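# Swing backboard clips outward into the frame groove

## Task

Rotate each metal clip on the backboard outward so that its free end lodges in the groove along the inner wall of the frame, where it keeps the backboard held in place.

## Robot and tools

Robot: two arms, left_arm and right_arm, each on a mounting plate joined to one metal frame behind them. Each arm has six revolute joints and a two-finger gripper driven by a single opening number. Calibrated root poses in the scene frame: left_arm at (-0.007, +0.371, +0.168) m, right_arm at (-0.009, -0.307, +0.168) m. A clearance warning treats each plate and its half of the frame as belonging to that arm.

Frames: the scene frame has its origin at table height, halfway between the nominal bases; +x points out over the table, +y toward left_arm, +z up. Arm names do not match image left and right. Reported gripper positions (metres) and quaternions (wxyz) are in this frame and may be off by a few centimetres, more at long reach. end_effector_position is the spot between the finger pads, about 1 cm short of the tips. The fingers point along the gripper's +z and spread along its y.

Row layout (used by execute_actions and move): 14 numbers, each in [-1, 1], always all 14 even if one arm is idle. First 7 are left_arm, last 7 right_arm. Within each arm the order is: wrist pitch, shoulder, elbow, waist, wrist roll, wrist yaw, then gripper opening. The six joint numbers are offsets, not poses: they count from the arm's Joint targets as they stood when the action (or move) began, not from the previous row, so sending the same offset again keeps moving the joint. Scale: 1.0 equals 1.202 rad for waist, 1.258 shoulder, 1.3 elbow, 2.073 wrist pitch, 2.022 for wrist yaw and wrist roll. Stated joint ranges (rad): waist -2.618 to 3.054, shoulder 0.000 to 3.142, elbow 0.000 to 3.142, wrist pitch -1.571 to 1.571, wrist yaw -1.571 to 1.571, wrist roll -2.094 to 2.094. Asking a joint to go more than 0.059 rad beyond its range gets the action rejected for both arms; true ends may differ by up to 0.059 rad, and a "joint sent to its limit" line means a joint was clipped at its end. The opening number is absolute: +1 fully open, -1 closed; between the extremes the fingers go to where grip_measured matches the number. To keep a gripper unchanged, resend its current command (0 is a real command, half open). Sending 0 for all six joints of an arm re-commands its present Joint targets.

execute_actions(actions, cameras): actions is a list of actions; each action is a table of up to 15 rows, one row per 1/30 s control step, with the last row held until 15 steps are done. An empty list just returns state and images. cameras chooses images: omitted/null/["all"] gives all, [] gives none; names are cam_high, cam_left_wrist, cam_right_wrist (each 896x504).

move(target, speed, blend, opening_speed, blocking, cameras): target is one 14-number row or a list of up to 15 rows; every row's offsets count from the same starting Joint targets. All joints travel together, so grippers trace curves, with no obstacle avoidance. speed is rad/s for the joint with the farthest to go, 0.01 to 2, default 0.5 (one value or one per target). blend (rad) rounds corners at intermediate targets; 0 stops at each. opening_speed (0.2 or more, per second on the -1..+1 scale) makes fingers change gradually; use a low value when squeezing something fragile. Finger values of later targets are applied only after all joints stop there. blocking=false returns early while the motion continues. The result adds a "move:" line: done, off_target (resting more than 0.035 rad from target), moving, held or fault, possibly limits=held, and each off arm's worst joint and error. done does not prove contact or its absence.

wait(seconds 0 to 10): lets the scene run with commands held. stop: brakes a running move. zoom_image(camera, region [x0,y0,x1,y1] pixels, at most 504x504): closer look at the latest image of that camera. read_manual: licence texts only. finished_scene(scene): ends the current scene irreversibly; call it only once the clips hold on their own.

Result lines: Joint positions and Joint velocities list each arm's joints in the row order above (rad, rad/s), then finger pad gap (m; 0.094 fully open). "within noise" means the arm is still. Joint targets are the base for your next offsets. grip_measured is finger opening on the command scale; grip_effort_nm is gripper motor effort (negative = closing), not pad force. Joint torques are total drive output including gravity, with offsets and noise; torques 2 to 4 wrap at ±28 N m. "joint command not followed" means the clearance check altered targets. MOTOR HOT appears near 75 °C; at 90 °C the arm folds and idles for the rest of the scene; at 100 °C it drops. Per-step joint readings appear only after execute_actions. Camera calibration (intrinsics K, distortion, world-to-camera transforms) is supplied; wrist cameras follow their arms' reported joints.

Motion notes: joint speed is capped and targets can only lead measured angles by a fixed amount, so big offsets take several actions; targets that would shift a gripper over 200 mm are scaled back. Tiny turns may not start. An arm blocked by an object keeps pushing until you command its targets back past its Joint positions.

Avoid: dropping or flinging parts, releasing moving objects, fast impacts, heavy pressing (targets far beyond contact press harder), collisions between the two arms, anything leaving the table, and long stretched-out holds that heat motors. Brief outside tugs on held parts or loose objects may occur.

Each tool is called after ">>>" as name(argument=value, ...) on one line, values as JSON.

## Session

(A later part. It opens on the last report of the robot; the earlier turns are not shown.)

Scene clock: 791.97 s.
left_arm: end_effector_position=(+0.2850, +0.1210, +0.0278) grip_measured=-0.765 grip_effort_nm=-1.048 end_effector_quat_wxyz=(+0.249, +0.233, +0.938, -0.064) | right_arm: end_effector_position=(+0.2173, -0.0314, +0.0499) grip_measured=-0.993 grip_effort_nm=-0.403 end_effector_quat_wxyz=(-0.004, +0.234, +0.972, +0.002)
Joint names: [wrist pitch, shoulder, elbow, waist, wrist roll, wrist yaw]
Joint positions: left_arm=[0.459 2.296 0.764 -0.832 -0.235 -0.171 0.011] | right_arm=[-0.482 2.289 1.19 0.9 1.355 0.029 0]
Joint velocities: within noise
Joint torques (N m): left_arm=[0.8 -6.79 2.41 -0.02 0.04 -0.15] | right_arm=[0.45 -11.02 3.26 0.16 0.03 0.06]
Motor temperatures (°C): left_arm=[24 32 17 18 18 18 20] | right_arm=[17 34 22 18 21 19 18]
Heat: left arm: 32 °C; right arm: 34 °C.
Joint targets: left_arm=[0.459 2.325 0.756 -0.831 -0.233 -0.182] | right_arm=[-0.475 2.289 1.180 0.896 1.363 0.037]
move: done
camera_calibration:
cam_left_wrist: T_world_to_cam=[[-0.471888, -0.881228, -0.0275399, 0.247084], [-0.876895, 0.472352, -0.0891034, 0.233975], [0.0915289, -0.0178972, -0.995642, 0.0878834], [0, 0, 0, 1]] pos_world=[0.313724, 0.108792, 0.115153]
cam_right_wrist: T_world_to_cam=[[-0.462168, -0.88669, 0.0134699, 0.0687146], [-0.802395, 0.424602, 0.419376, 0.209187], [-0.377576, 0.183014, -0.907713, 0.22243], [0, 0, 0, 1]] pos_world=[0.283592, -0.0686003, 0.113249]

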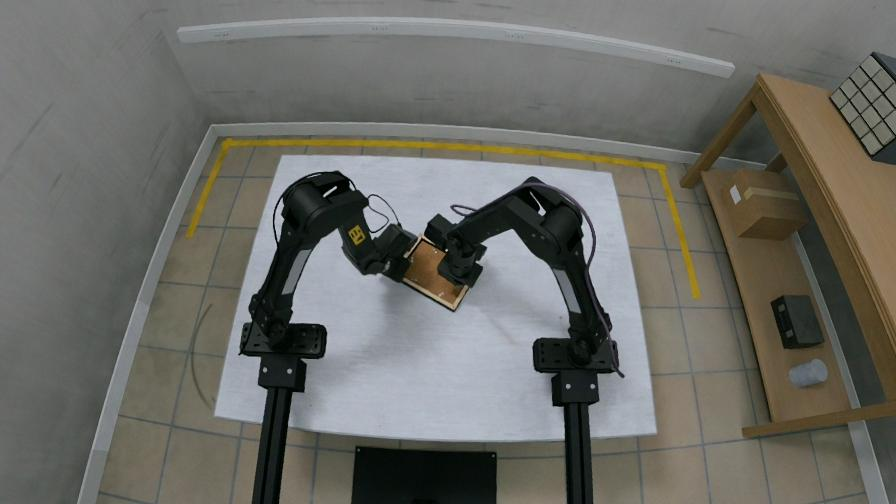

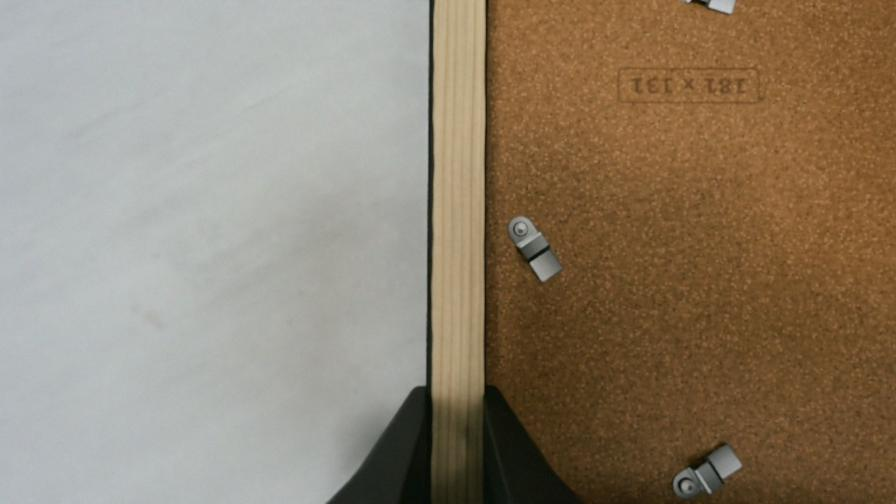

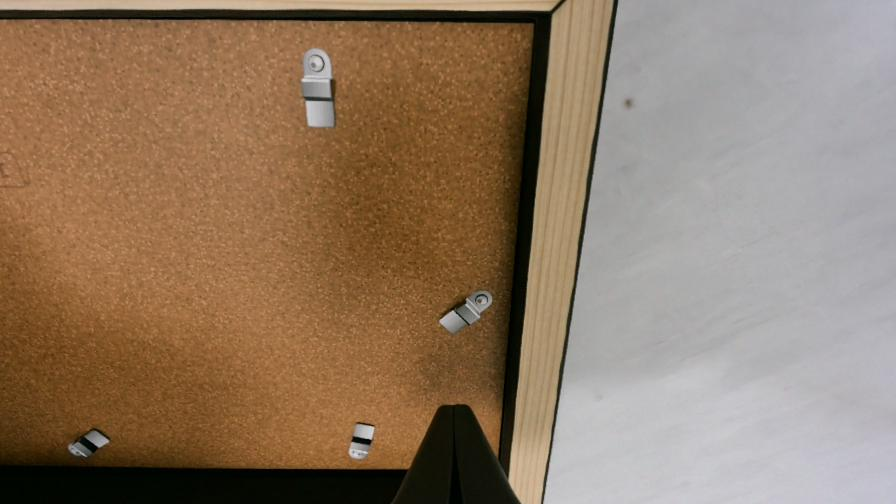

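>>> execute_actions(actions=[])

Scene clock: 817.97 s.
left_arm: end_effector_position=(+0.2850, +0.1210, +0.0278) grip_measured=-0.765 grip_effort_nm=-1.057 end_effector_quat_wxyz=(+0.249, +0.233, +0.938, -0.064) | right_arm: end_effector_position=(+0.2174, -0.0312, +0.0499) grip_measured=-0.993 grip_effort_nm=-0.403 end_effector_quat_wxyz=(-0.004, +0.234, +0.972, +0.003)
Joint names: [wrist pitch, shoulder, elbow, waist, wrist roll, wrist yaw]
Joint positions: left_arm=[0.459 2.296 0.764 -0.832 -0.235 -0.171 0.011] | right_arm=[-0.481 2.289 1.19 0.9 1.356 0.029 0]
Joint velocities: within noise
Joint torques (N m): left_arm=[0.83 -6.75 2.32 -0.23 0.1 -0.13] | right_arm=[0.43 -11.03 3.3 0.12 0.03 0.06]
Motor temperatures (°C): left_arm=[24 32 17 18 18 18 20] | right_arm=[17 33 23 18 21 19 18]
Heat: left arm: 32 °C; right arm: 33 °C.
Joint targets: left_arm=[0.459 2.325 0.756 -0.831 -0.233 -0.182] | right_arm=[-0.475 2.289 1.180 0.896 1.363 0.037]
Tool commands: left_gripper/opening=-0.82 right_gripper/opening=-1.0
camera_calibration:
cam_left_wrist: T_world_to_cam=[[-0.471888, -0.881228, -0.0275399, 0.247084], [-0.876895, 0.472352, -0.0891034, 0.233975], [0.0915289, -0.0178972, -0.995642, 0.0878834], [0, 0, 0, 1]] pos_world=[0.313724, 0.108792, 0.115153]
cam_right_wrist: T_world_to_cam=[[-0.462877, -0.886331, 0.0127306, 0.0691024], [-0.802259, 0.424992, 0.41924, 0.209211], [-0.376996, 0.183843, -0.907786, 0.222352], [0, 0, 0, 1]] pos_world=[0.283653, -0.0685432, 0.113259]

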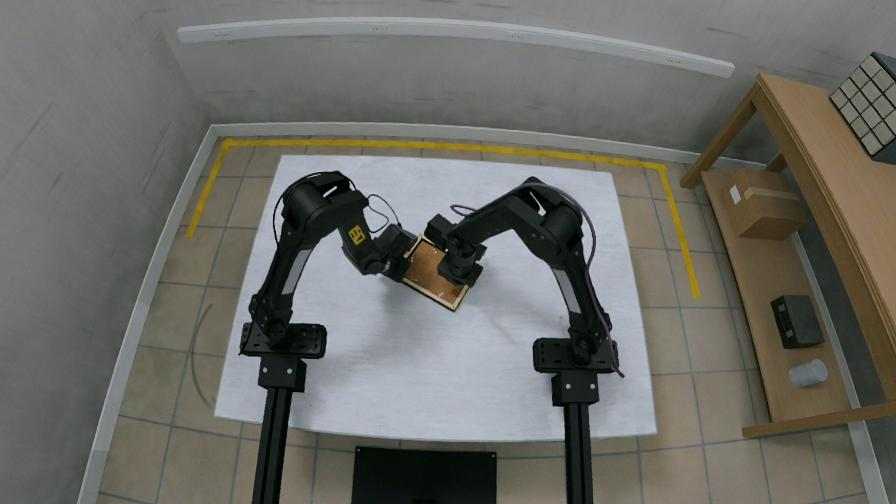

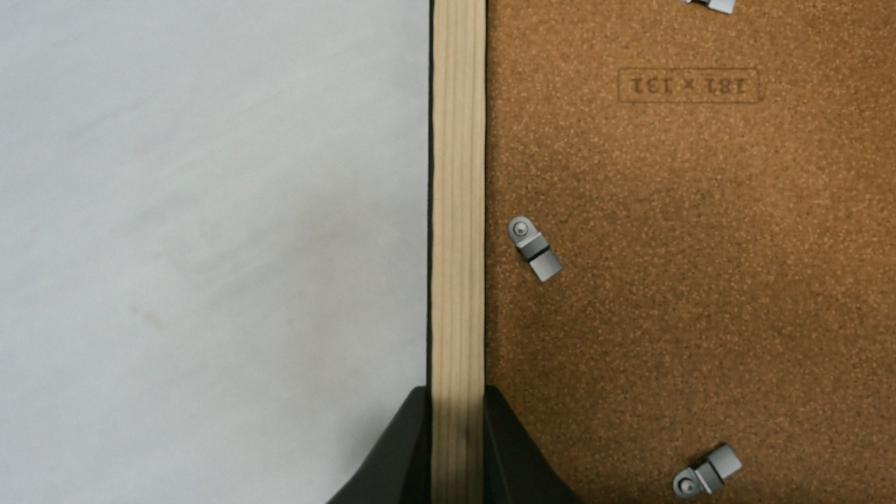

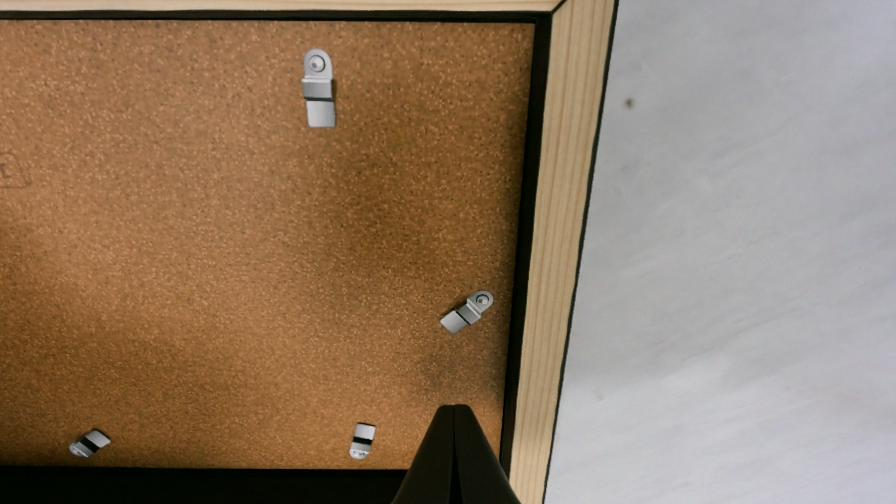

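>>> move(target=[0,0,0,0,0,0,-0.82,0.0288,0.0597,0.0308,-0.0166,-0.0138,0,-1], speed=0.15, cameras=["cam_right_wrist"])

Scene clock: 844.60 s.
left_arm: end_effector_position=(+0.2850, +0.1210, +0.0278) grip_measured=-0.765 grip_effort_nm=-1.053 end_effector_quat_wxyz=(+0.249, +0.233, +0.938, -0.064) | right_arm: end_effector_position=(+0.2231, -0.0327, +0.0293) grip_measured=-0.993 grip_effort_nm=-0.398 end_effector_quat_wxyz=(-0.003, +0.236, +0.972, +0.004)
Joint names: [wrist pitch, shoulder, elbow, waist, wrist roll, wrist yaw]
Joint positions: left_arm=[0.459 2.296 0.764 -0.832 -0.235 -0.171 0.011] | right_arm=[-0.422 2.353 1.198 0.883 1.343 0.029 0]
Joint velocities: within noise
Joint torques (N m): left_arm=[0.83 -6.83 2.5 -0.16 0.06 -0.14] | right_arm=[0.42 -10.25 5.33 -0.09 -0.1 0.06]
Motor temperatures (°C): left_arm=[24 32 17 18 18 18 20] | right_arm=[17 32 23 18 21 19 18]
Heat: left arm: 32 °C; right arm: 32 °C.
Joint targets: left_arm=[0.459 2.325 0.756 -0.831 -0.233 -0.182] | right_arm=[-0.415 2.365 1.220 0.876 1.335 0.037]
move: done
camera_calibration:
cam_right_wrist: T_world_to_cam=[[-0.46638, -0.88453, 0.00987029, 0.0715801], [-0.801314, 0.427176, 0.418828, 0.222937], [-0.374682, 0.187424, -0.908012, 0.205671], [0, 0, 0, 1]] pos_world=[0.289087, -0.0704663, 0.0926726]
Images, in order (width x height): cam_right_wrist 896x504.

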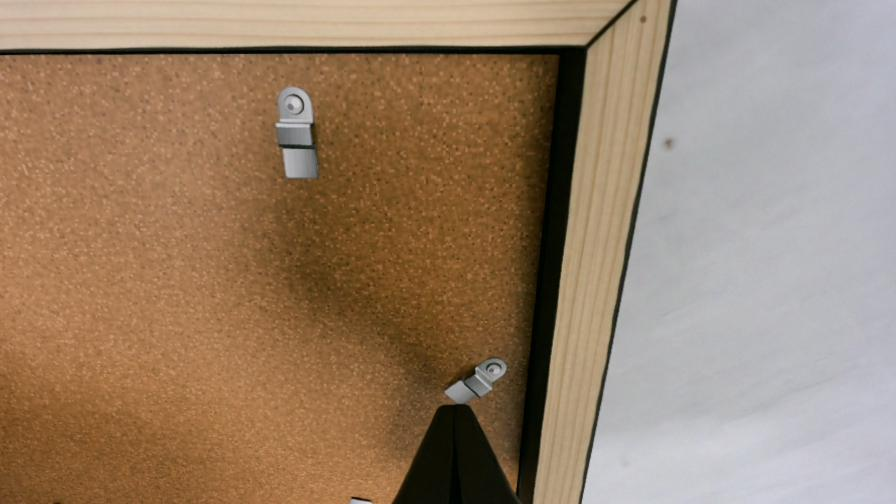

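>>> move(target=[0,0,0,0,0,0,-0.82,-0.0217,0.0199,0.0415,0.0183,0.0104,0,-1], speed=0.15, cameras=["cam_right_wrist"])

Scene clock: 880.57 s.
left_arm: end_effector_position=(+0.2850, +0.1210, +0.0278) grip_measured=-0.765 grip_effort_nm=-1.053 end_effector_quat_wxyz=(+0.249, +0.233, +0.938, -0.064) | right_arm: end_effector_position=(+0.2290, -0.0218, +0.0306) grip_measured=-0.993 grip_effort_nm=-0.398 end_effector_quat_wxyz=(-0.002, +0.236, +0.972, +0.007)
Joint names: [wrist pitch, shoulder, elbow, waist, wrist roll, wrist yaw]
Joint positions: left_arm=[0.459 2.296 0.764 -0.832 -0.235 -0.171 0.011] | right_arm=[-0.447 2.374 1.251 0.89 1.349 0.029 0]
Joint velocities: within noise
Joint torques (N m): left_arm=[0.83 -6.61 2.51 -0.28 0.06 -0.16] | right_arm=[0.26 -10.19 5.55 1.26 0.04 0.07]
Motor temperatures (°C): left_arm=[24 32 17 18 18 18 20] | right_arm=[17 32 23 18 21 19 18]
Heat: left arm: 32 °C; right arm: 32 °C.
Joint targets: left_arm=[0.459 2.325 0.756 -0.831 -0.233 -0.182] | right_arm=[-0.460 2.390 1.274 0.898 1.356 0.037]
move: done
camera_calibration:
cam_right_wrist: T_world_to_cam=[[-0.465663, -0.88496, 0.00221342, 0.0840271], [-0.803798, 0.423999, 0.417294, 0.222944], [-0.370226, 0.192539, -0.908769, 0.206114], [0, 0, 0, 1]] pos_world=[0.294639, -0.0598525, 0.0940905]
Images, in order (width x height): cam_right_wrist 896x504.

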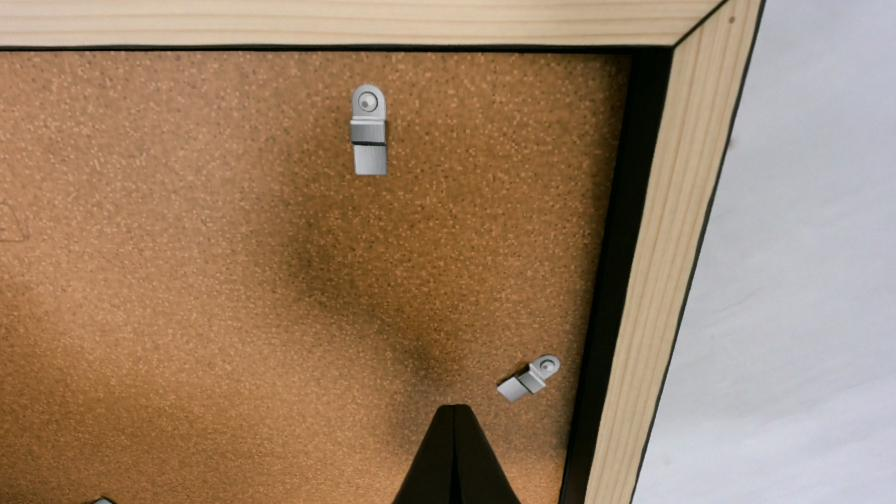

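>>> move(target=[0,0,0,0,0,0,-0.82,0.0224,0.0187,0.0015,0,0,0,-1], speed=0.1, cameras=["cam_right_wrist"])

Scene clock: 888.93 s.
left_arm: end_effector_position=(+0.2850, +0.1210, +0.0278) grip_measured=-0.765 grip_effort_nm=-1.053 end_effector_quat_wxyz=(+0.249, +0.233, +0.938, -0.064) | right_arm: end_effector_position=(+0.2288, -0.0215, +0.0222) grip_measured=-0.993 grip_effort_nm=-0.408 end_effector_quat_wxyz=(-0.001, +0.236, +0.972, +0.008)
Joint names: [wrist pitch, shoulder, elbow, waist, wrist roll, wrist yaw]
Joint positions: left_arm=[0.459 2.296 0.764 -0.832 -0.235 -0.171 0.011] | right_arm=[-0.421 2.398 1.251 0.89 1.349 0.029 0]
Joint velocities: within noise
Joint torques (N m): left_arm=[0.79 -6.74 2.36 -0.28 0.04 -0.11] | right_arm=[0.47 -10.3 5.6 1.28 0.03 0.06]
Motor temperatures (°C): left_arm=[24 32 17 18 18 18 20] | right_arm=[17 31 23 18 21 19 18]
Heat: left arm: 32 °C; right arm: 31 °C.
Joint targets: left_arm=[0.459 2.325 0.756 -0.831 -0.233 -0.182] | right_arm=[-0.414 2.413 1.276 0.898 1.356 0.037]
move: done
camera_calibration:
cam_right_wrist: T_world_to_cam=[[-0.466054, -0.884756, 0.000725563, 0.08433], [-0.804017, 0.423866, 0.417007, 0.226235], [-0.369257, 0.193764, -0.908903, 0.198159], [0, 0, 0, 1]] pos_world=[0.294371, -0.0596778, 0.0857044]
Images, in order (width x height): cam_right_wrist 896x504.

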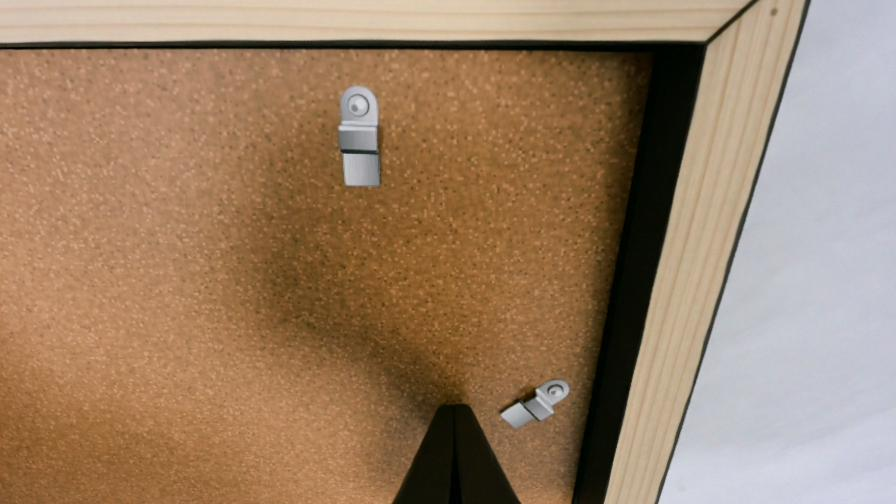

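>>> move(target=[0,0,0,0,0,0,-0.82,0.0111,-0.0485,-0.0831,0.0017,0,0,-1], speed=0.1)

Scene clock: 914.60 s.
left_arm: end_effector_position=(+0.2850, +0.1210, +0.0278) grip_measured=-0.765 grip_effort_nm=-1.053 end_effector_quat_wxyz=(+0.249, +0.233, +0.938, -0.064) | right_arm: end_effector_position=(+0.2226, -0.0288, +0.0200) grip_measured=-0.993 grip_effort_nm=-0.398 end_effector_quat_wxyz=(+0.002, +0.236, +0.972, +0.014)
Joint names: [wrist pitch, shoulder, elbow, waist, wrist roll, wrist yaw]
Joint positions: left_arm=[0.459 2.296 0.764 -0.832 -0.235 -0.171 0.011] | right_arm=[-0.366 2.376 1.187 0.89 1.35 0.029 0]
Joint velocities: within noise
Joint torques (N m): left_arm=[0.86 -6.82 2.5 -0.27 0.06 -0.15] | right_arm=[0.19 -13.59 2.43 1.48 0.04 0.07]
Motor temperatures (°C): left_arm=[25 32 17 18 18 18 20] | right_arm=[17 32 23 18 21 19 18]
Heat: left arm: 32 °C; right arm: 32 °C.
Joint targets: left_arm=[0.459 2.325 0.756 -0.831 -0.233 -0.182] | right_arm=[-0.391 2.352 1.168 0.900 1.356 0.037]
move: done
camera_calibration:
cam_left_wrist: T_world_to_cam=[[-0.471888, -0.881228, -0.0275399, 0.247084], [-0.876895, 0.472352, -0.0891034, 0.233975], [0.0915289, -0.0178972, -0.995642, 0.0878834], [0, 0, 0, 1]] pos_world=[0.313724, 0.108792, 0.115153]
cam_right_wrist: T_world_to_cam=[[-0.466766, -0.88431, -0.0111965, 0.0754074], [-0.806912, 0.420663, 0.41465, 0.225874], [-0.36197, 0.202579, -0.909912, 0.193854], [0, 0, 0, 1]] pos_world=[0.287627, -0.0676041, 0.0835761]

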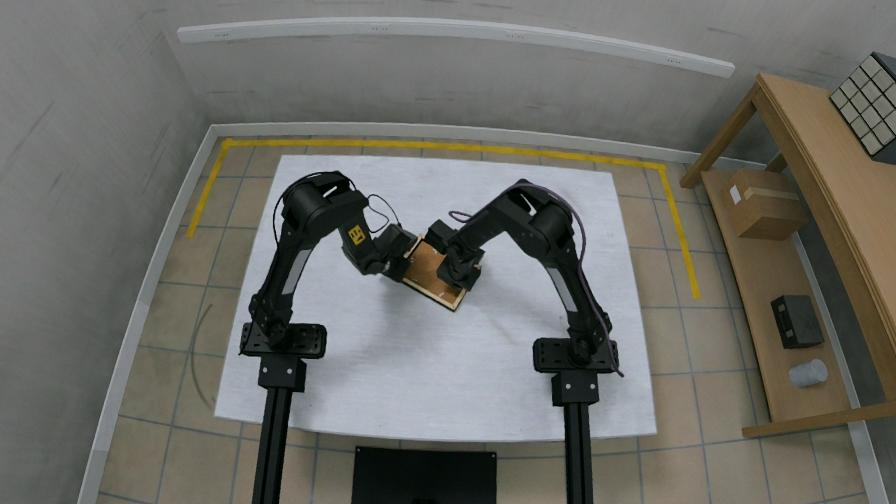

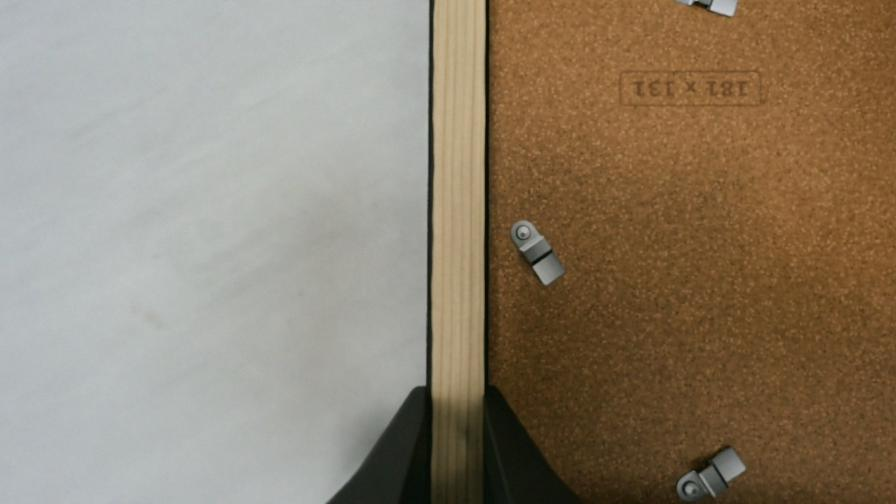

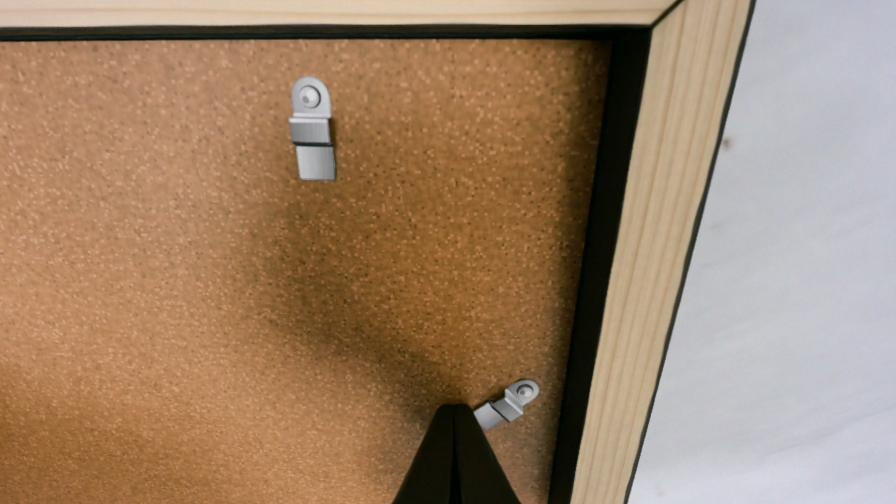

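>>> move(target=[0,0,0,0,0,0,-0.82,-0.006,-0.0135,0,0,0,0,-1], speed=0.1, cameras=["cam_right_wrist"])

Scene clock: 919.60 s.
left_arm: end_effector_position=(+0.2850, +0.1210, +0.0278) grip_measured=-0.765 grip_effort_nm=-1.048 end_effector_quat_wxyz=(+0.249, +0.233, +0.938, -0.064) | right_arm: end_effector_position=(+0.2185, -0.0326, +0.0210) grip_measured=-0.993 grip_effort_nm=-0.403 end_effector_quat_wxyz=(-0.002, +0.235, +0.972, +0.006)
Joint names: [wrist pitch, shoulder, elbow, waist, wrist roll, wrist yaw]
Joint positions: left_arm=[0.459 2.296 0.764 -0.832 -0.235 -0.171 0.011] | right_arm=[-0.382 2.37 1.179 0.892 1.35 0.029 0]
Joint velocities: within noise
Joint torques (N m): left_arm=[0.83 -6.72 2.33 -0.29 0.01 -0.12] | right_arm=[0.18 -14.57 2.88 1.31 0.03 0.06]
Motor temperatures (°C): left_arm=[25 32 17 18 18 18 20] | right_arm=[17 33 23 18 21 19 18]
Heat: left arm: 32 °C; right arm: 33 °C.
Joint targets: left_arm=[0.459 2.325 0.756 -0.831 -0.233 -0.182] | right_arm=[-0.403 2.335 1.167 0.900 1.356 0.037]
move: done
camera_calibration:
cam_right_wrist: T_world_to_cam=[[-0.46454, -0.885537, 0.00513193, 0.0692849], [-0.803537, 0.423945, 0.417851, 0.223088], [-0.372198, 0.189985, -0.908501, 0.195928], [0, 0, 0, 1]] pos_world=[0.284369, -0.0704459, 0.0844275]
Images, in order (width x height): cam_right_wrist 896x504.

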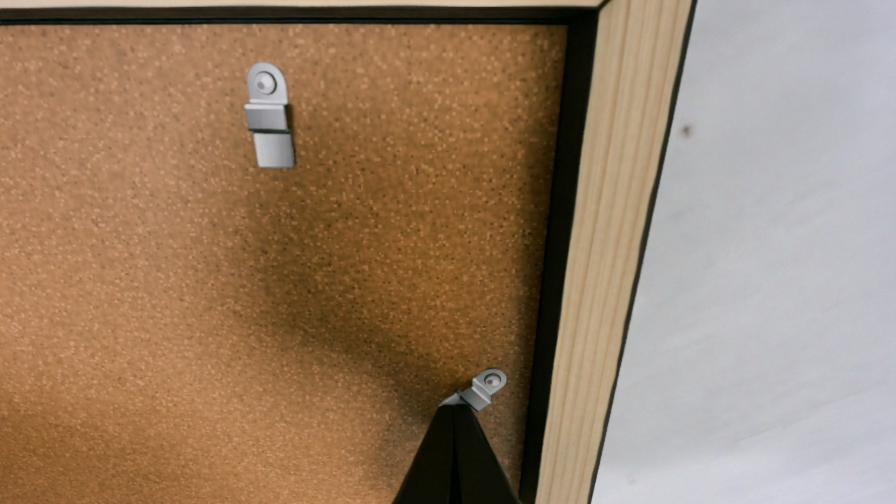

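>>> zoom_image(camera="cam_right_wrist", region=[380, 340, 560, 460])

Scaled by 2.800.

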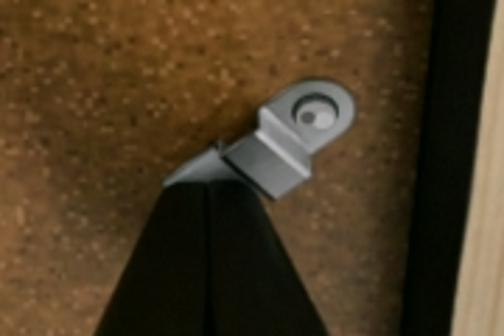

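>>> move(target=[0,0,0,0,0,0,-0.82,-0.014,-0.026,0,0,0,0,-1], speed=0.15, cameras=["cam_right_wrist"])

>>> zoom_image(camera="cam_right_wrist", region=[380, 320, 560, 440])

Scene clock: 934.07 s.
left_arm: end_effector_position=(+0.2850, +0.1210, +0.0278) grip_measured=-0.765 grip_effort_nm=-1.048 end_effector_quat_wxyz=(+0.249, +0.233, +0.938, -0.064) | right_arm: end_effector_position=(+0.2186, -0.0332, +0.0322) grip_measured=-0.993 grip_effort_nm=-0.398 end_effector_quat_wxyz=(-0.003, +0.235, +0.972, +0.005)
Joint names: [wrist pitch, shoulder, elbow, waist, wrist roll, wrist yaw]
Joint positions: left_arm=[0.459 2.296 0.764 -0.832 -0.235 -0.171 0.011] | right_arm=[-0.419 2.336 1.179 0.892 1.35 0.029 0]
Joint velocities: within noise
Joint torques (N m): left_arm=[0.85 -6.78 2.4 -0.16 0.05 -0.17] | right_arm=[0.26 -14.45 2.99 1.32 0.02 0.06]
Motor temperatures (°C): left_arm=[25 32 17 18 18 18 20] | right_arm=[17 33 23 18 21 19 18]
Heat: left arm: 32 °C; right arm: 33 °C.
Joint targets: left_arm=[0.459 2.325 0.756 -0.831 -0.233 -0.182] | right_arm=[-0.432 2.302 1.167 0.900 1.356 0.037]
move: done
camera_calibration:
cam_right_wrist: T_world_to_cam=[[-0.464408, -0.885581, 0.00848534, 0.0685488], [-0.802673, 0.42494, 0.418499, 0.218548], [-0.37422, 0.187543, -0.908178, 0.206538], [0, 0, 0, 1]] pos_world=[0.284548, -0.070899, 0.0955294]
Images, in order (width x height): cam_right_wrist 896x504.

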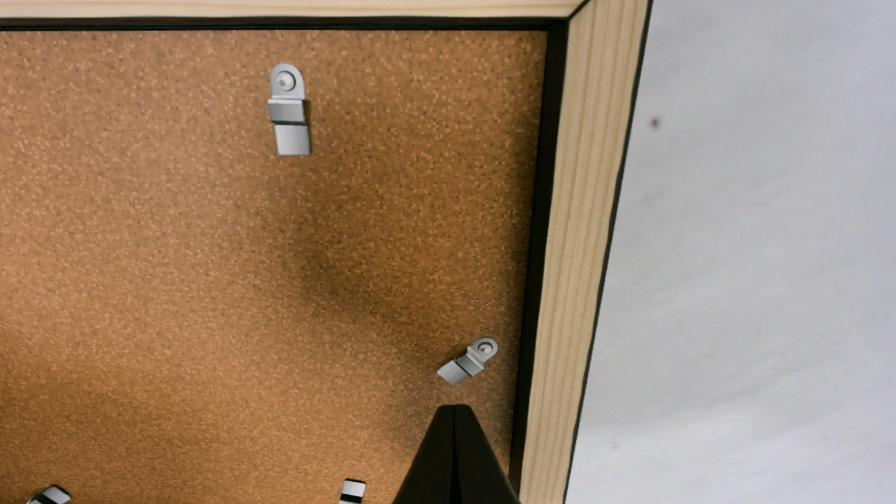

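Scaled by 2.800.

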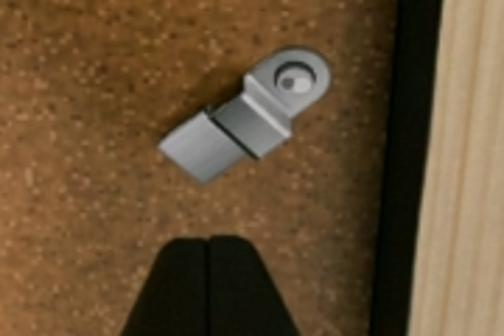

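>>> move(target=[0,0,0,0,0,0,-0.82,-0.012,0.0692,0.0838,-0.001,0,0,-1], speed=0.15, cameras=[])

>>> move(target=[0,0,0,0,0,0,-0.82,0.0224,0.0187,0,0,0,0,-1], speed=0.1, cameras=[])

>>> move(target=[0,0,0,0,0,0,-0.82,0.0026,0.0048,0,0,0,0,-1], speed=0.1, cameras=[])

>>> move(target=[0,0,0,0,0,0,-0.82,0.0026,0.0048,0,0,0,0,-1], speed=0.1, cameras=["cam_right_wrist"])

Scene clock: 951.90 s.
left_arm: end_effector_position=(+0.2850, +0.1210, +0.0278) grip_measured=-0.765 grip_effort_nm=-1.048 end_effector_quat_wxyz=(+0.249, +0.233, +0.938, -0.064) | right_arm: end_effector_position=(+0.2291, -0.0205, +0.0304) grip_measured=-0.993 grip_effort_nm=-0.398 end_effector_quat_wxyz=(-0.001, +0.235, +0.972, +0.009)
Joint names: [wrist pitch, shoulder, elbow, waist, wrist roll, wrist yaw]
Joint positions: left_arm=[0.459 2.296 0.764 -0.832 -0.235 -0.171 0.011] | right_arm=[-0.444 2.376 1.253 0.892 1.35 0.029 0]
Joint velocities: within noise
Joint torques (N m): left_arm=[0.81 -6.8 2.4 -0.29 0.02 -0.13] | right_arm=[0.25 -10.35 5.67 1.21 0.04 0.06]
Motor temperatures (°C): left_arm=[25 32 17 18 18 18 20] | right_arm=[17 34 23 18 21 19 18]
Heat: left arm: 32 °C; right arm: 34 °C.
Joint targets: left_arm=[0.459 2.325 0.756 -0.831 -0.233 -0.182] | right_arm=[-0.457 2.390 1.276 0.899 1.356 0.037]
move: done
No camera images: "cameras" was empty.

Scene clock: 952.87 s.
left_arm: end_effector_position=(+0.2850, +0.1210, +0.0278) grip_measured=-0.765 grip_effort_nm=-1.067 end_effector_quat_wxyz=(+0.249, +0.233, +0.938, -0.064) | right_arm: end_effector_position=(+0.2292, -0.0200, +0.0225) grip_measured=-0.993 grip_effort_nm=-0.403 end_effector_quat_wxyz=(+0.000, +0.235, +0.972, +0.010)
Joint names: [wrist pitch, shoulder, elbow, waist, wrist roll, wrist yaw]
Joint positions: left_arm=[0.459 2.296 0.764 -0.832 -0.235 -0.171 0.011] | right_arm=[-0.418 2.398 1.253 0.892 1.35 0.029 0]
Joint velocities: within noise
Joint torques (N m): left_arm=[0.86 -6.79 2.41 -0.14 0.03 -0.17] | right_arm=[0.46 -10.33 5.57 1.24 0.02 0.06]
Motor temperatures (°C): left_arm=[25 32 17 18 18 18 20] | right_arm=[17 34 23 18 21 19 18]
Heat: left arm: 32 °C; right arm: 34 °C.
Joint targets: left_arm=[0.459 2.325 0.756 -0.831 -0.233 -0.182] | right_arm=[-0.411 2.413 1.276 0.899 1.356 0.037]
move: done
No camera images: "cameras" was empty.

Scene clock: 953.57 s.
left_arm: end_effector_position=(+0.2850, +0.1210, +0.0278) grip_measured=-0.765 grip_effort_nm=-1.057 end_effector_quat_wxyz=(+0.249, +0.233, +0.938, -0.064) | right_arm: end_effector_position=(+0.2290, -0.0201, +0.0205) grip_measured=-0.993 grip_effort_nm=-0.403 end_effector_quat_wxyz=(+0.000, +0.235, +0.972, +0.010)
Joint names: [wrist pitch, shoulder, elbow, waist, wrist roll, wrist yaw]
Joint positions: left_arm=[0.459 2.296 0.764 -0.832 -0.235 -0.171 0.011] | right_arm=[-0.413 2.404 1.253 0.892 1.35 0.029 0]
Joint velocities: within noise
Joint torques (N m): left_arm=[0.87 -6.78 2.4 -0.14 0.02 -0.14] | right_arm=[0.48 -10.29 5.55 1.21 0.03 0.06]
Motor temperatures (°C): left_arm=[25 32 17 18 18 18 20] | right_arm=[17 34 23 18 21 19 18]
Heat: left arm: 32 °C; right arm: 34 °C.
Joint targets: left_arm=[0.459 2.325 0.756 -0.831 -0.233 -0.182] | right_arm=[-0.405 2.419 1.276 0.899 1.356 0.037]
move: done
No camera images: "cameras" was empty.

Scene clock: 954.27 s.
left_arm: end_effector_position=(+0.2850, +0.1210, +0.0278) grip_measured=-0.765 grip_effort_nm=-1.053 end_effector_quat_wxyz=(+0.249, +0.233, +0.938, -0.064) | right_arm: end_effector_position=(+0.2291, -0.0199, +0.0204) grip_measured=-0.993 grip_effort_nm=-0.398 end_effector_quat_wxyz=(+0.000, +0.235, +0.972, +0.010)
Joint names: [wrist pitch, shoulder, elbow, waist, wrist roll, wrist yaw]
Joint positions: left_arm=[0.459 2.296 0.764 -0.832 -0.235 -0.171 0.011] | right_arm=[-0.412 2.404 1.253 0.892 1.35 0.029 0]
Joint velocities: within noise
Joint torques (N m): left_arm=[0.81 -6.79 2.37 -0.16 0.02 -0.14] | right_arm=[0.52 -9.8 5.56 1.18 0.03 0.06]
Motor temperatures (°C): left_arm=[25 32 17 18 18 18 20] | right_arm=[17 34 23 18 21 19 18]
Heat: left arm: 32 °C; right arm: 34 °C.
Joint targets: left_arm=[0.459 2.325 0.756 -0.831 -0.233 -0.182] | right_arm=[-0.400 2.425 1.276 0.899 1.356 0.037]
move: done
camera_calibration:
cam_right_wrist: T_world_to_cam=[[-0.464868, -0.88537, -0.00418381, 0.0857162], [-0.805928, 0.42119, 0.416027, 0.226992], [-0.366576, 0.196769, -0.909343, 0.195741], [0, 0, 0, 1]] pos_world=[0.29454, -0.0582323, 0.0839196]
Images, in order (width x height): cam_right_wrist 896x504.

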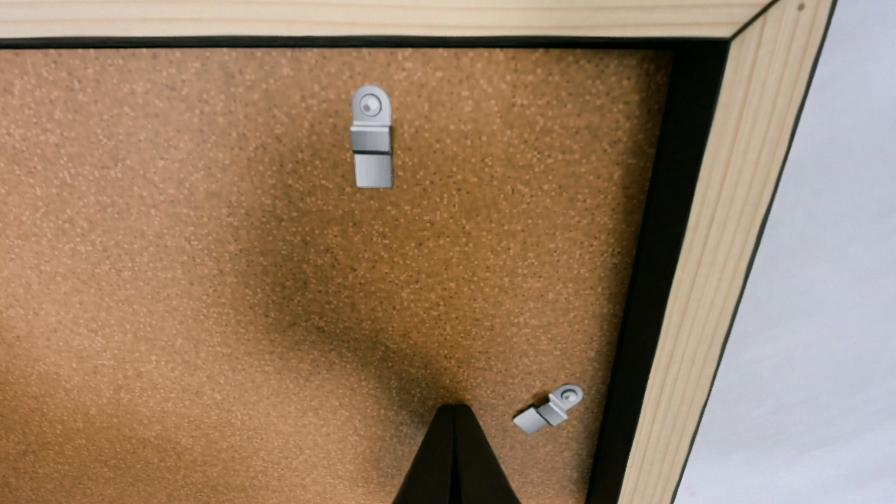

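>>> move(target=[[0,0,0,0,0,0,-0.82,0,-0.0405,-0.0254,0,0,0,-1],[0,0,0,0,0,0,-0.82,0.0043,-0.0564,-0.0546,0.0025,0.001,0,-1]], speed=0.1, cameras=["cam_right_wrist"])

Scene clock: 975.23 s.
left_arm: end_effector_position=(+0.2850, +0.1210, +0.0278) grip_measured=-0.765 grip_effort_nm=-1.048 end_effector_quat_wxyz=(+0.249, +0.233, +0.938, -0.064) | right_arm: end_effector_position=(+0.2239, -0.0262, +0.0204) grip_measured=-0.993 grip_effort_nm=-0.403 end_effector_quat_wxyz=(-0.001, +0.236, +0.972, +0.008)
Joint names: [wrist pitch, shoulder, elbow, waist, wrist roll, wrist yaw]
Joint positions: left_arm=[0.459 2.296 0.764 -0.832 -0.235 -0.171 0.011] | right_arm=[-0.397 2.388 1.217 0.892 1.351 0.029 0]
Joint velocities: within noise
Joint torques (N m): left_arm=[0.85 -6.71 2.32 -0.23 0.01 -0.17] | right_arm=[0.45 -14.83 2.93 1.51 0.04 0.07]
Motor temperatures (°C): left_arm=[25 32 17 18 18 18 21] | right_arm=[17 33 23 18 21 19 18]
Heat: left arm: 32 °C; right arm: 33 °C.
Joint targets: left_arm=[0.459 2.325 0.756 -0.831 -0.233 -0.182] | right_arm=[-0.391 2.354 1.205 0.902 1.358 0.037]
move: done
camera_calibration:
cam_right_wrist: T_world_to_cam=[[-0.465704, -0.88494, 0.00104038, 0.0778114], [-0.804098, 0.423651, 0.417068, 0.22505], [-0.369521, 0.193394, -0.908875, 0.195605], [0, 0, 0, 1]] pos_world=[0.28948, -0.0643132, 0.0838383]
Images, in order (width x height): cam_right_wrist 896x504.

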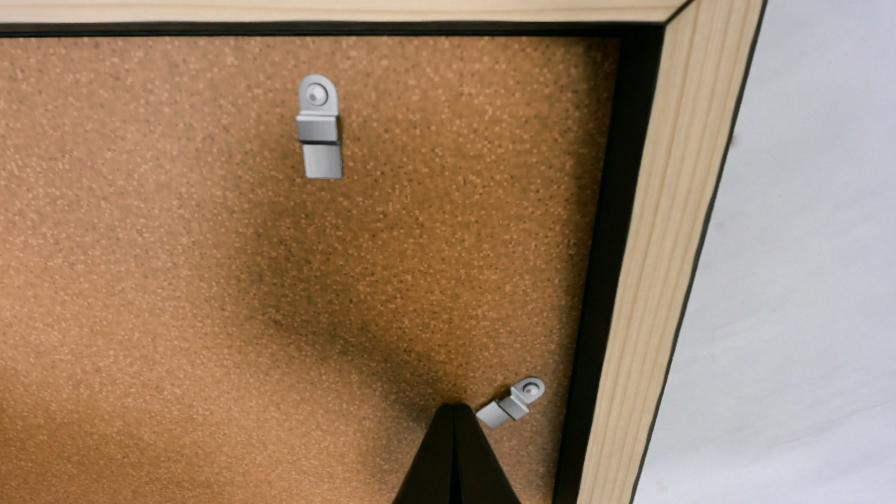

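>>> move(target=[0,0,0,0,0,0,-0.82,0.0024,-0.0064,-0.0138,0.001,0.0005,0,-1], speed=0.1, cameras=["cam_right_wrist"])

>>> zoom_image(camera="cam_right_wrist", region=[400, 340, 580, 460])

Scene clock: 979.20 s.
left_arm: end_effector_position=(+0.2850, +0.1210, +0.0278) grip_measured=-0.765 grip_effort_nm=-1.053 end_effector_quat_wxyz=(+0.249, +0.233, +0.938, -0.064) | right_arm: end_effector_position=(+0.2226, -0.0277, +0.0207) grip_measured=-0.993 grip_effort_nm=-0.398 end_effector_quat_wxyz=(+0.000, +0.236, +0.972, +0.010)
Joint names: [wrist pitch, shoulder, elbow, waist, wrist roll, wrist yaw]
Joint positions: left_arm=[0.459 2.296 0.764 -0.832 -0.235 -0.171 0.011] | right_arm=[-0.383 2.38 1.2 0.892 1.352 0.029 0]
Joint velocities: within noise
Joint torques (N m): left_arm=[0.87 -6.87 2.37 -0.21 0.03 -0.17] | right_arm=[0.39 -14.65 2.84 1.63 0.04 0.07]
Motor temperatures (°C): left_arm=[25 32 17 18 18 18 21] | right_arm=[17 34 23 18 21 19 18]
Heat: left arm: 32 °C; right arm: 34 °C.
Joint targets: left_arm=[0.459 2.325 0.756 -0.831 -0.233 -0.182] | right_arm=[-0.386 2.346 1.187 0.903 1.359 0.037]
move: done
camera_calibration:
cam_right_wrist: T_world_to_cam=[[-0.466893, -0.884304, -0.00417179, 0.0763386], [-0.804943, 0.423029, 0.416069, 0.224751], [-0.366167, 0.197618, -0.909323, 0.195129], [0, 0, 0, 1]] pos_world=[0.288003, -0.0661305, 0.084242]
Images, in order (width x height): cam_right_wrist 896x504.

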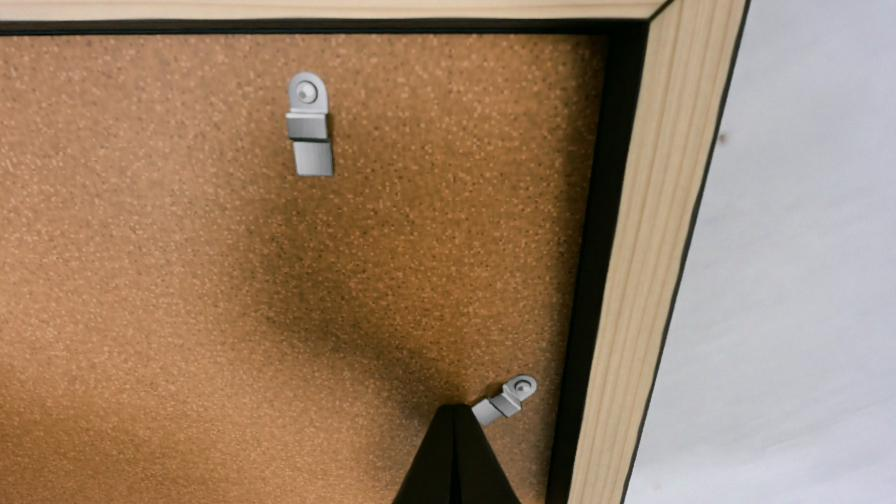

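Scaled by 2.800.

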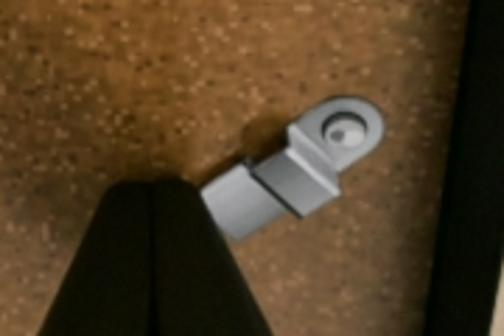

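>>> move(target=[0,0,0,0,0,0,-0.82,0.0,-0.0064,-0.0138,0.001,0.0005,0,-1], speed=0.1, cameras=["cam_right_wrist"])

>>> zoom_image(camera="cam_right_wrist", region=[400, 340, 580, 460])

Scene clock: 984.73 s.
left_arm: end_effector_position=(+0.2850, +0.1210, +0.0278) grip_measured=-0.765 grip_effort_nm=-1.053 end_effector_quat_wxyz=(+0.249, +0.233, +0.938, -0.064) | right_arm: end_effector_position=(+0.2182, -0.0311, +0.0209) grip_measured=-0.993 grip_effort_nm=-0.403 end_effector_quat_wxyz=(-0.002, +0.235, +0.972, +0.007)
Joint names: [wrist pitch, shoulder, elbow, waist, wrist roll, wrist yaw]
Joint positions: left_arm=[0.459 2.296 0.764 -0.832 -0.235 -0.171 0.011] | right_arm=[-0.381 2.371 1.182 0.895 1.353 0.029 0]
Joint velocities: within noise
Joint torques (N m): left_arm=[0.83 -6.76 2.4 -0.35 0.08 -0.13] | right_arm=[0.34 -14.42 2.85 1.33 0.04 0.07]
Motor temperatures (°C): left_arm=[25 32 17 18 18 18 21] | right_arm=[17 34 23 18 21 19 18]
Heat: left arm: 32 °C; right arm: 34 °C.
Joint targets: left_arm=[0.459 2.325 0.756 -0.831 -0.233 -0.182] | right_arm=[-0.386 2.338 1.169 0.904 1.360 0.037]
move: done
camera_calibration:
cam_right_wrist: T_world_to_cam=[[-0.464626, -0.885503, 0.00279796, 0.0706107], [-0.804137, 0.423252, 0.417399, 0.222358], [-0.370792, 0.191685, -0.908719, 0.195164], [0, 0, 0, 1]] pos_world=[0.283979, -0.0689975, 0.0843391]
Images, in order (width x height): cam_right_wrist 896x504.

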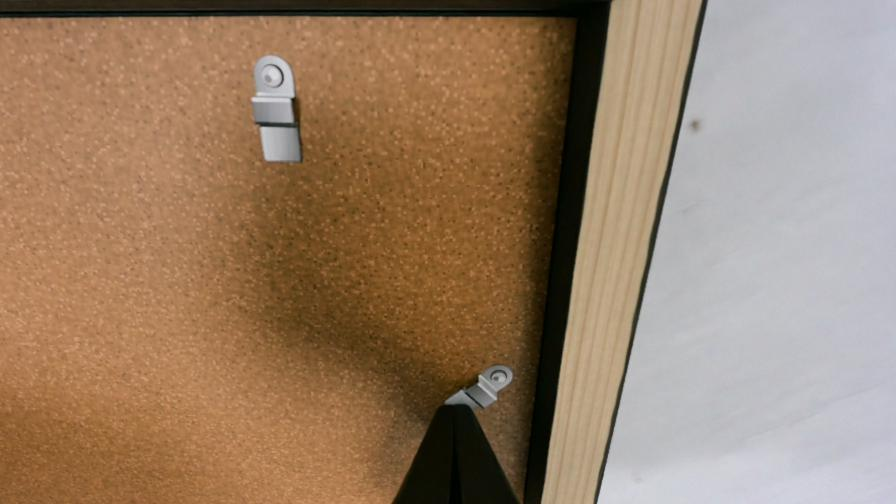

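Scaled by 2.800.

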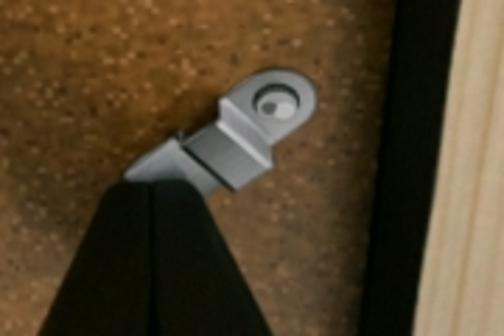

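>>> zoom_image(camera="cam_right_wrist", region=[220, 40, 340, 180])

>>> zoom_image(camera="cam_left_wrist", region=[480, 200, 600, 300])

>>> zoom_image(camera="cam_left_wrist", region=[650, 420, 770, 504])

Scaled by 3.600.

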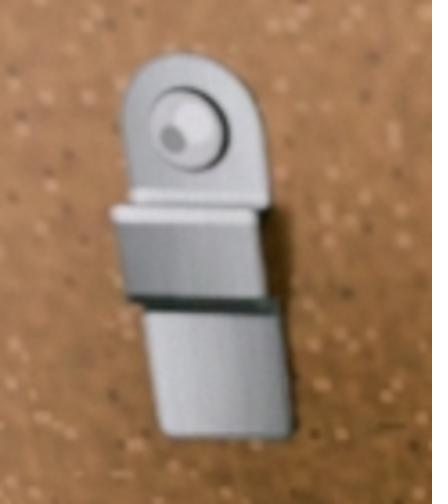

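This scene's latest camera images include none from cam_left_wrist. They are from: cam_right_wrist. cam_left_wrist's image comes with the result of a call that names it in "cameras".

This scene's latest camera images include none from cam_left_wrist. They are from: cam_right_wrist. cam_left_wrist's image comes with the result of a call that names it in "cameras".

>>> move(target=[[0,0,0,0,0,0,-0.82,-0.0164,-0.0286,0,0,0,0,-1],[0,0,0,0,0,0,-0.82,-0.0381,0.0294,0.0708,-0.0628,-0.0349,0,-1]], speed=0.2)

Scene clock: 1046.23 s.
left_arm: end_effector_position=(+0.2850, +0.1210, +0.0278) grip_measured=-0.765 grip_effort_nm=-1.053 end_effector_quat_wxyz=(+0.249, +0.233, +0.938, -0.064) | right_arm: end_effector_position=(+0.2440, -0.0379, +0.0331) grip_measured=-0.993 grip_effort_nm=-0.398 end_effector_quat_wxyz=(-0.002, +0.240, +0.971, +0.007)
Joint names: [wrist pitch, shoulder, elbow, waist, wrist roll, wrist yaw]
Joint positions: left_arm=[0.459 2.296 0.764 -0.832 -0.235 -0.171 0.011] | right_arm=[-0.452 2.36 1.242 0.831 1.298 0.029 0]
Joint velocities: within noise
Joint torques (N m): left_arm=[0.84 -6.64 2.41 -0.25 0.04 -0.12] | right_arm=[0.26 -10.19 5.33 0.29 -0.11 0.05]
Motor temperatures (°C): left_arm=[25 31 17 18 18 18 21] | right_arm=[17 38 22 18 21 19 18]
Heat: left arm: 31 °C; right arm: 38 °C.
Joint targets: left_arm=[0.459 2.325 0.756 -0.831 -0.233 -0.182] | right_arm=[-0.465 2.375 1.262 0.829 1.290 0.037]
move: done
camera_calibration:
cam_left_wrist: T_world_to_cam=[[-0.471888, -0.881228, -0.0275399, 0.247084], [-0.876895, 0.472352, -0.0891034, 0.233975], [0.0915289, -0.0178972, -0.995642, 0.0878834], [0, 0, 0, 1]] pos_world=[0.313724, 0.108792, 0.115153]
cam_right_wrist: T_world_to_cam=[[-0.472682, -0.881222, 0.00432918, 0.078569], [-0.799787, 0.431053, 0.417772, 0.240126], [-0.370016, 0.194011, -0.908542, 0.217021], [0, 0, 0, 1]] pos_world=[0.309489, -0.0763747, 0.0965147]

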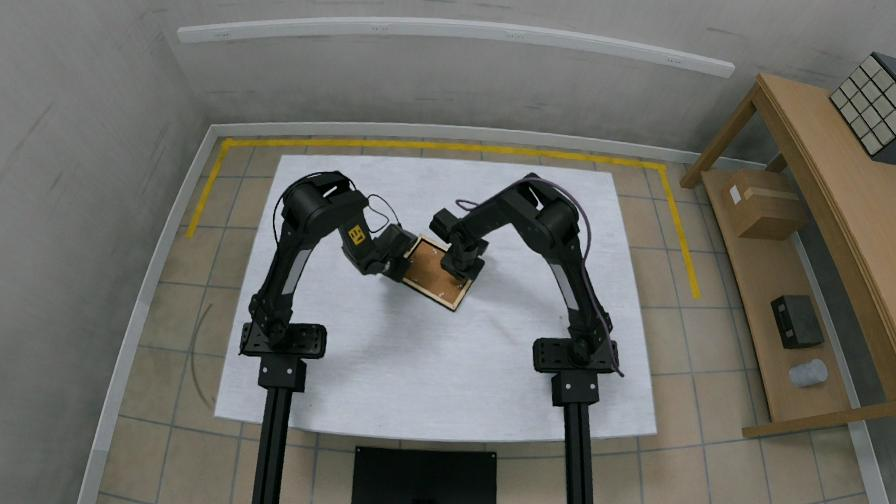

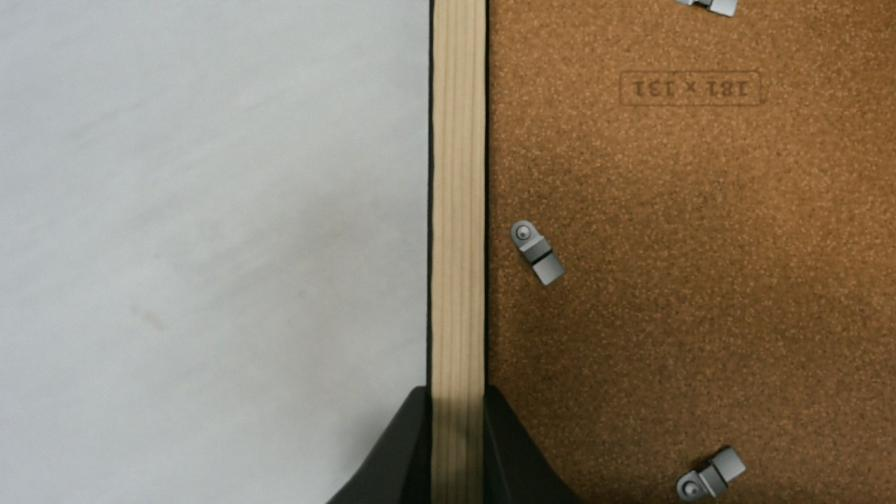

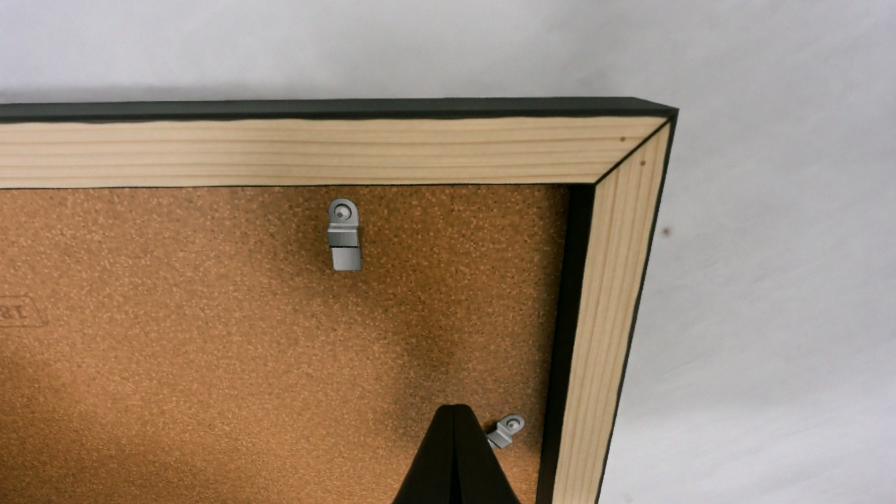

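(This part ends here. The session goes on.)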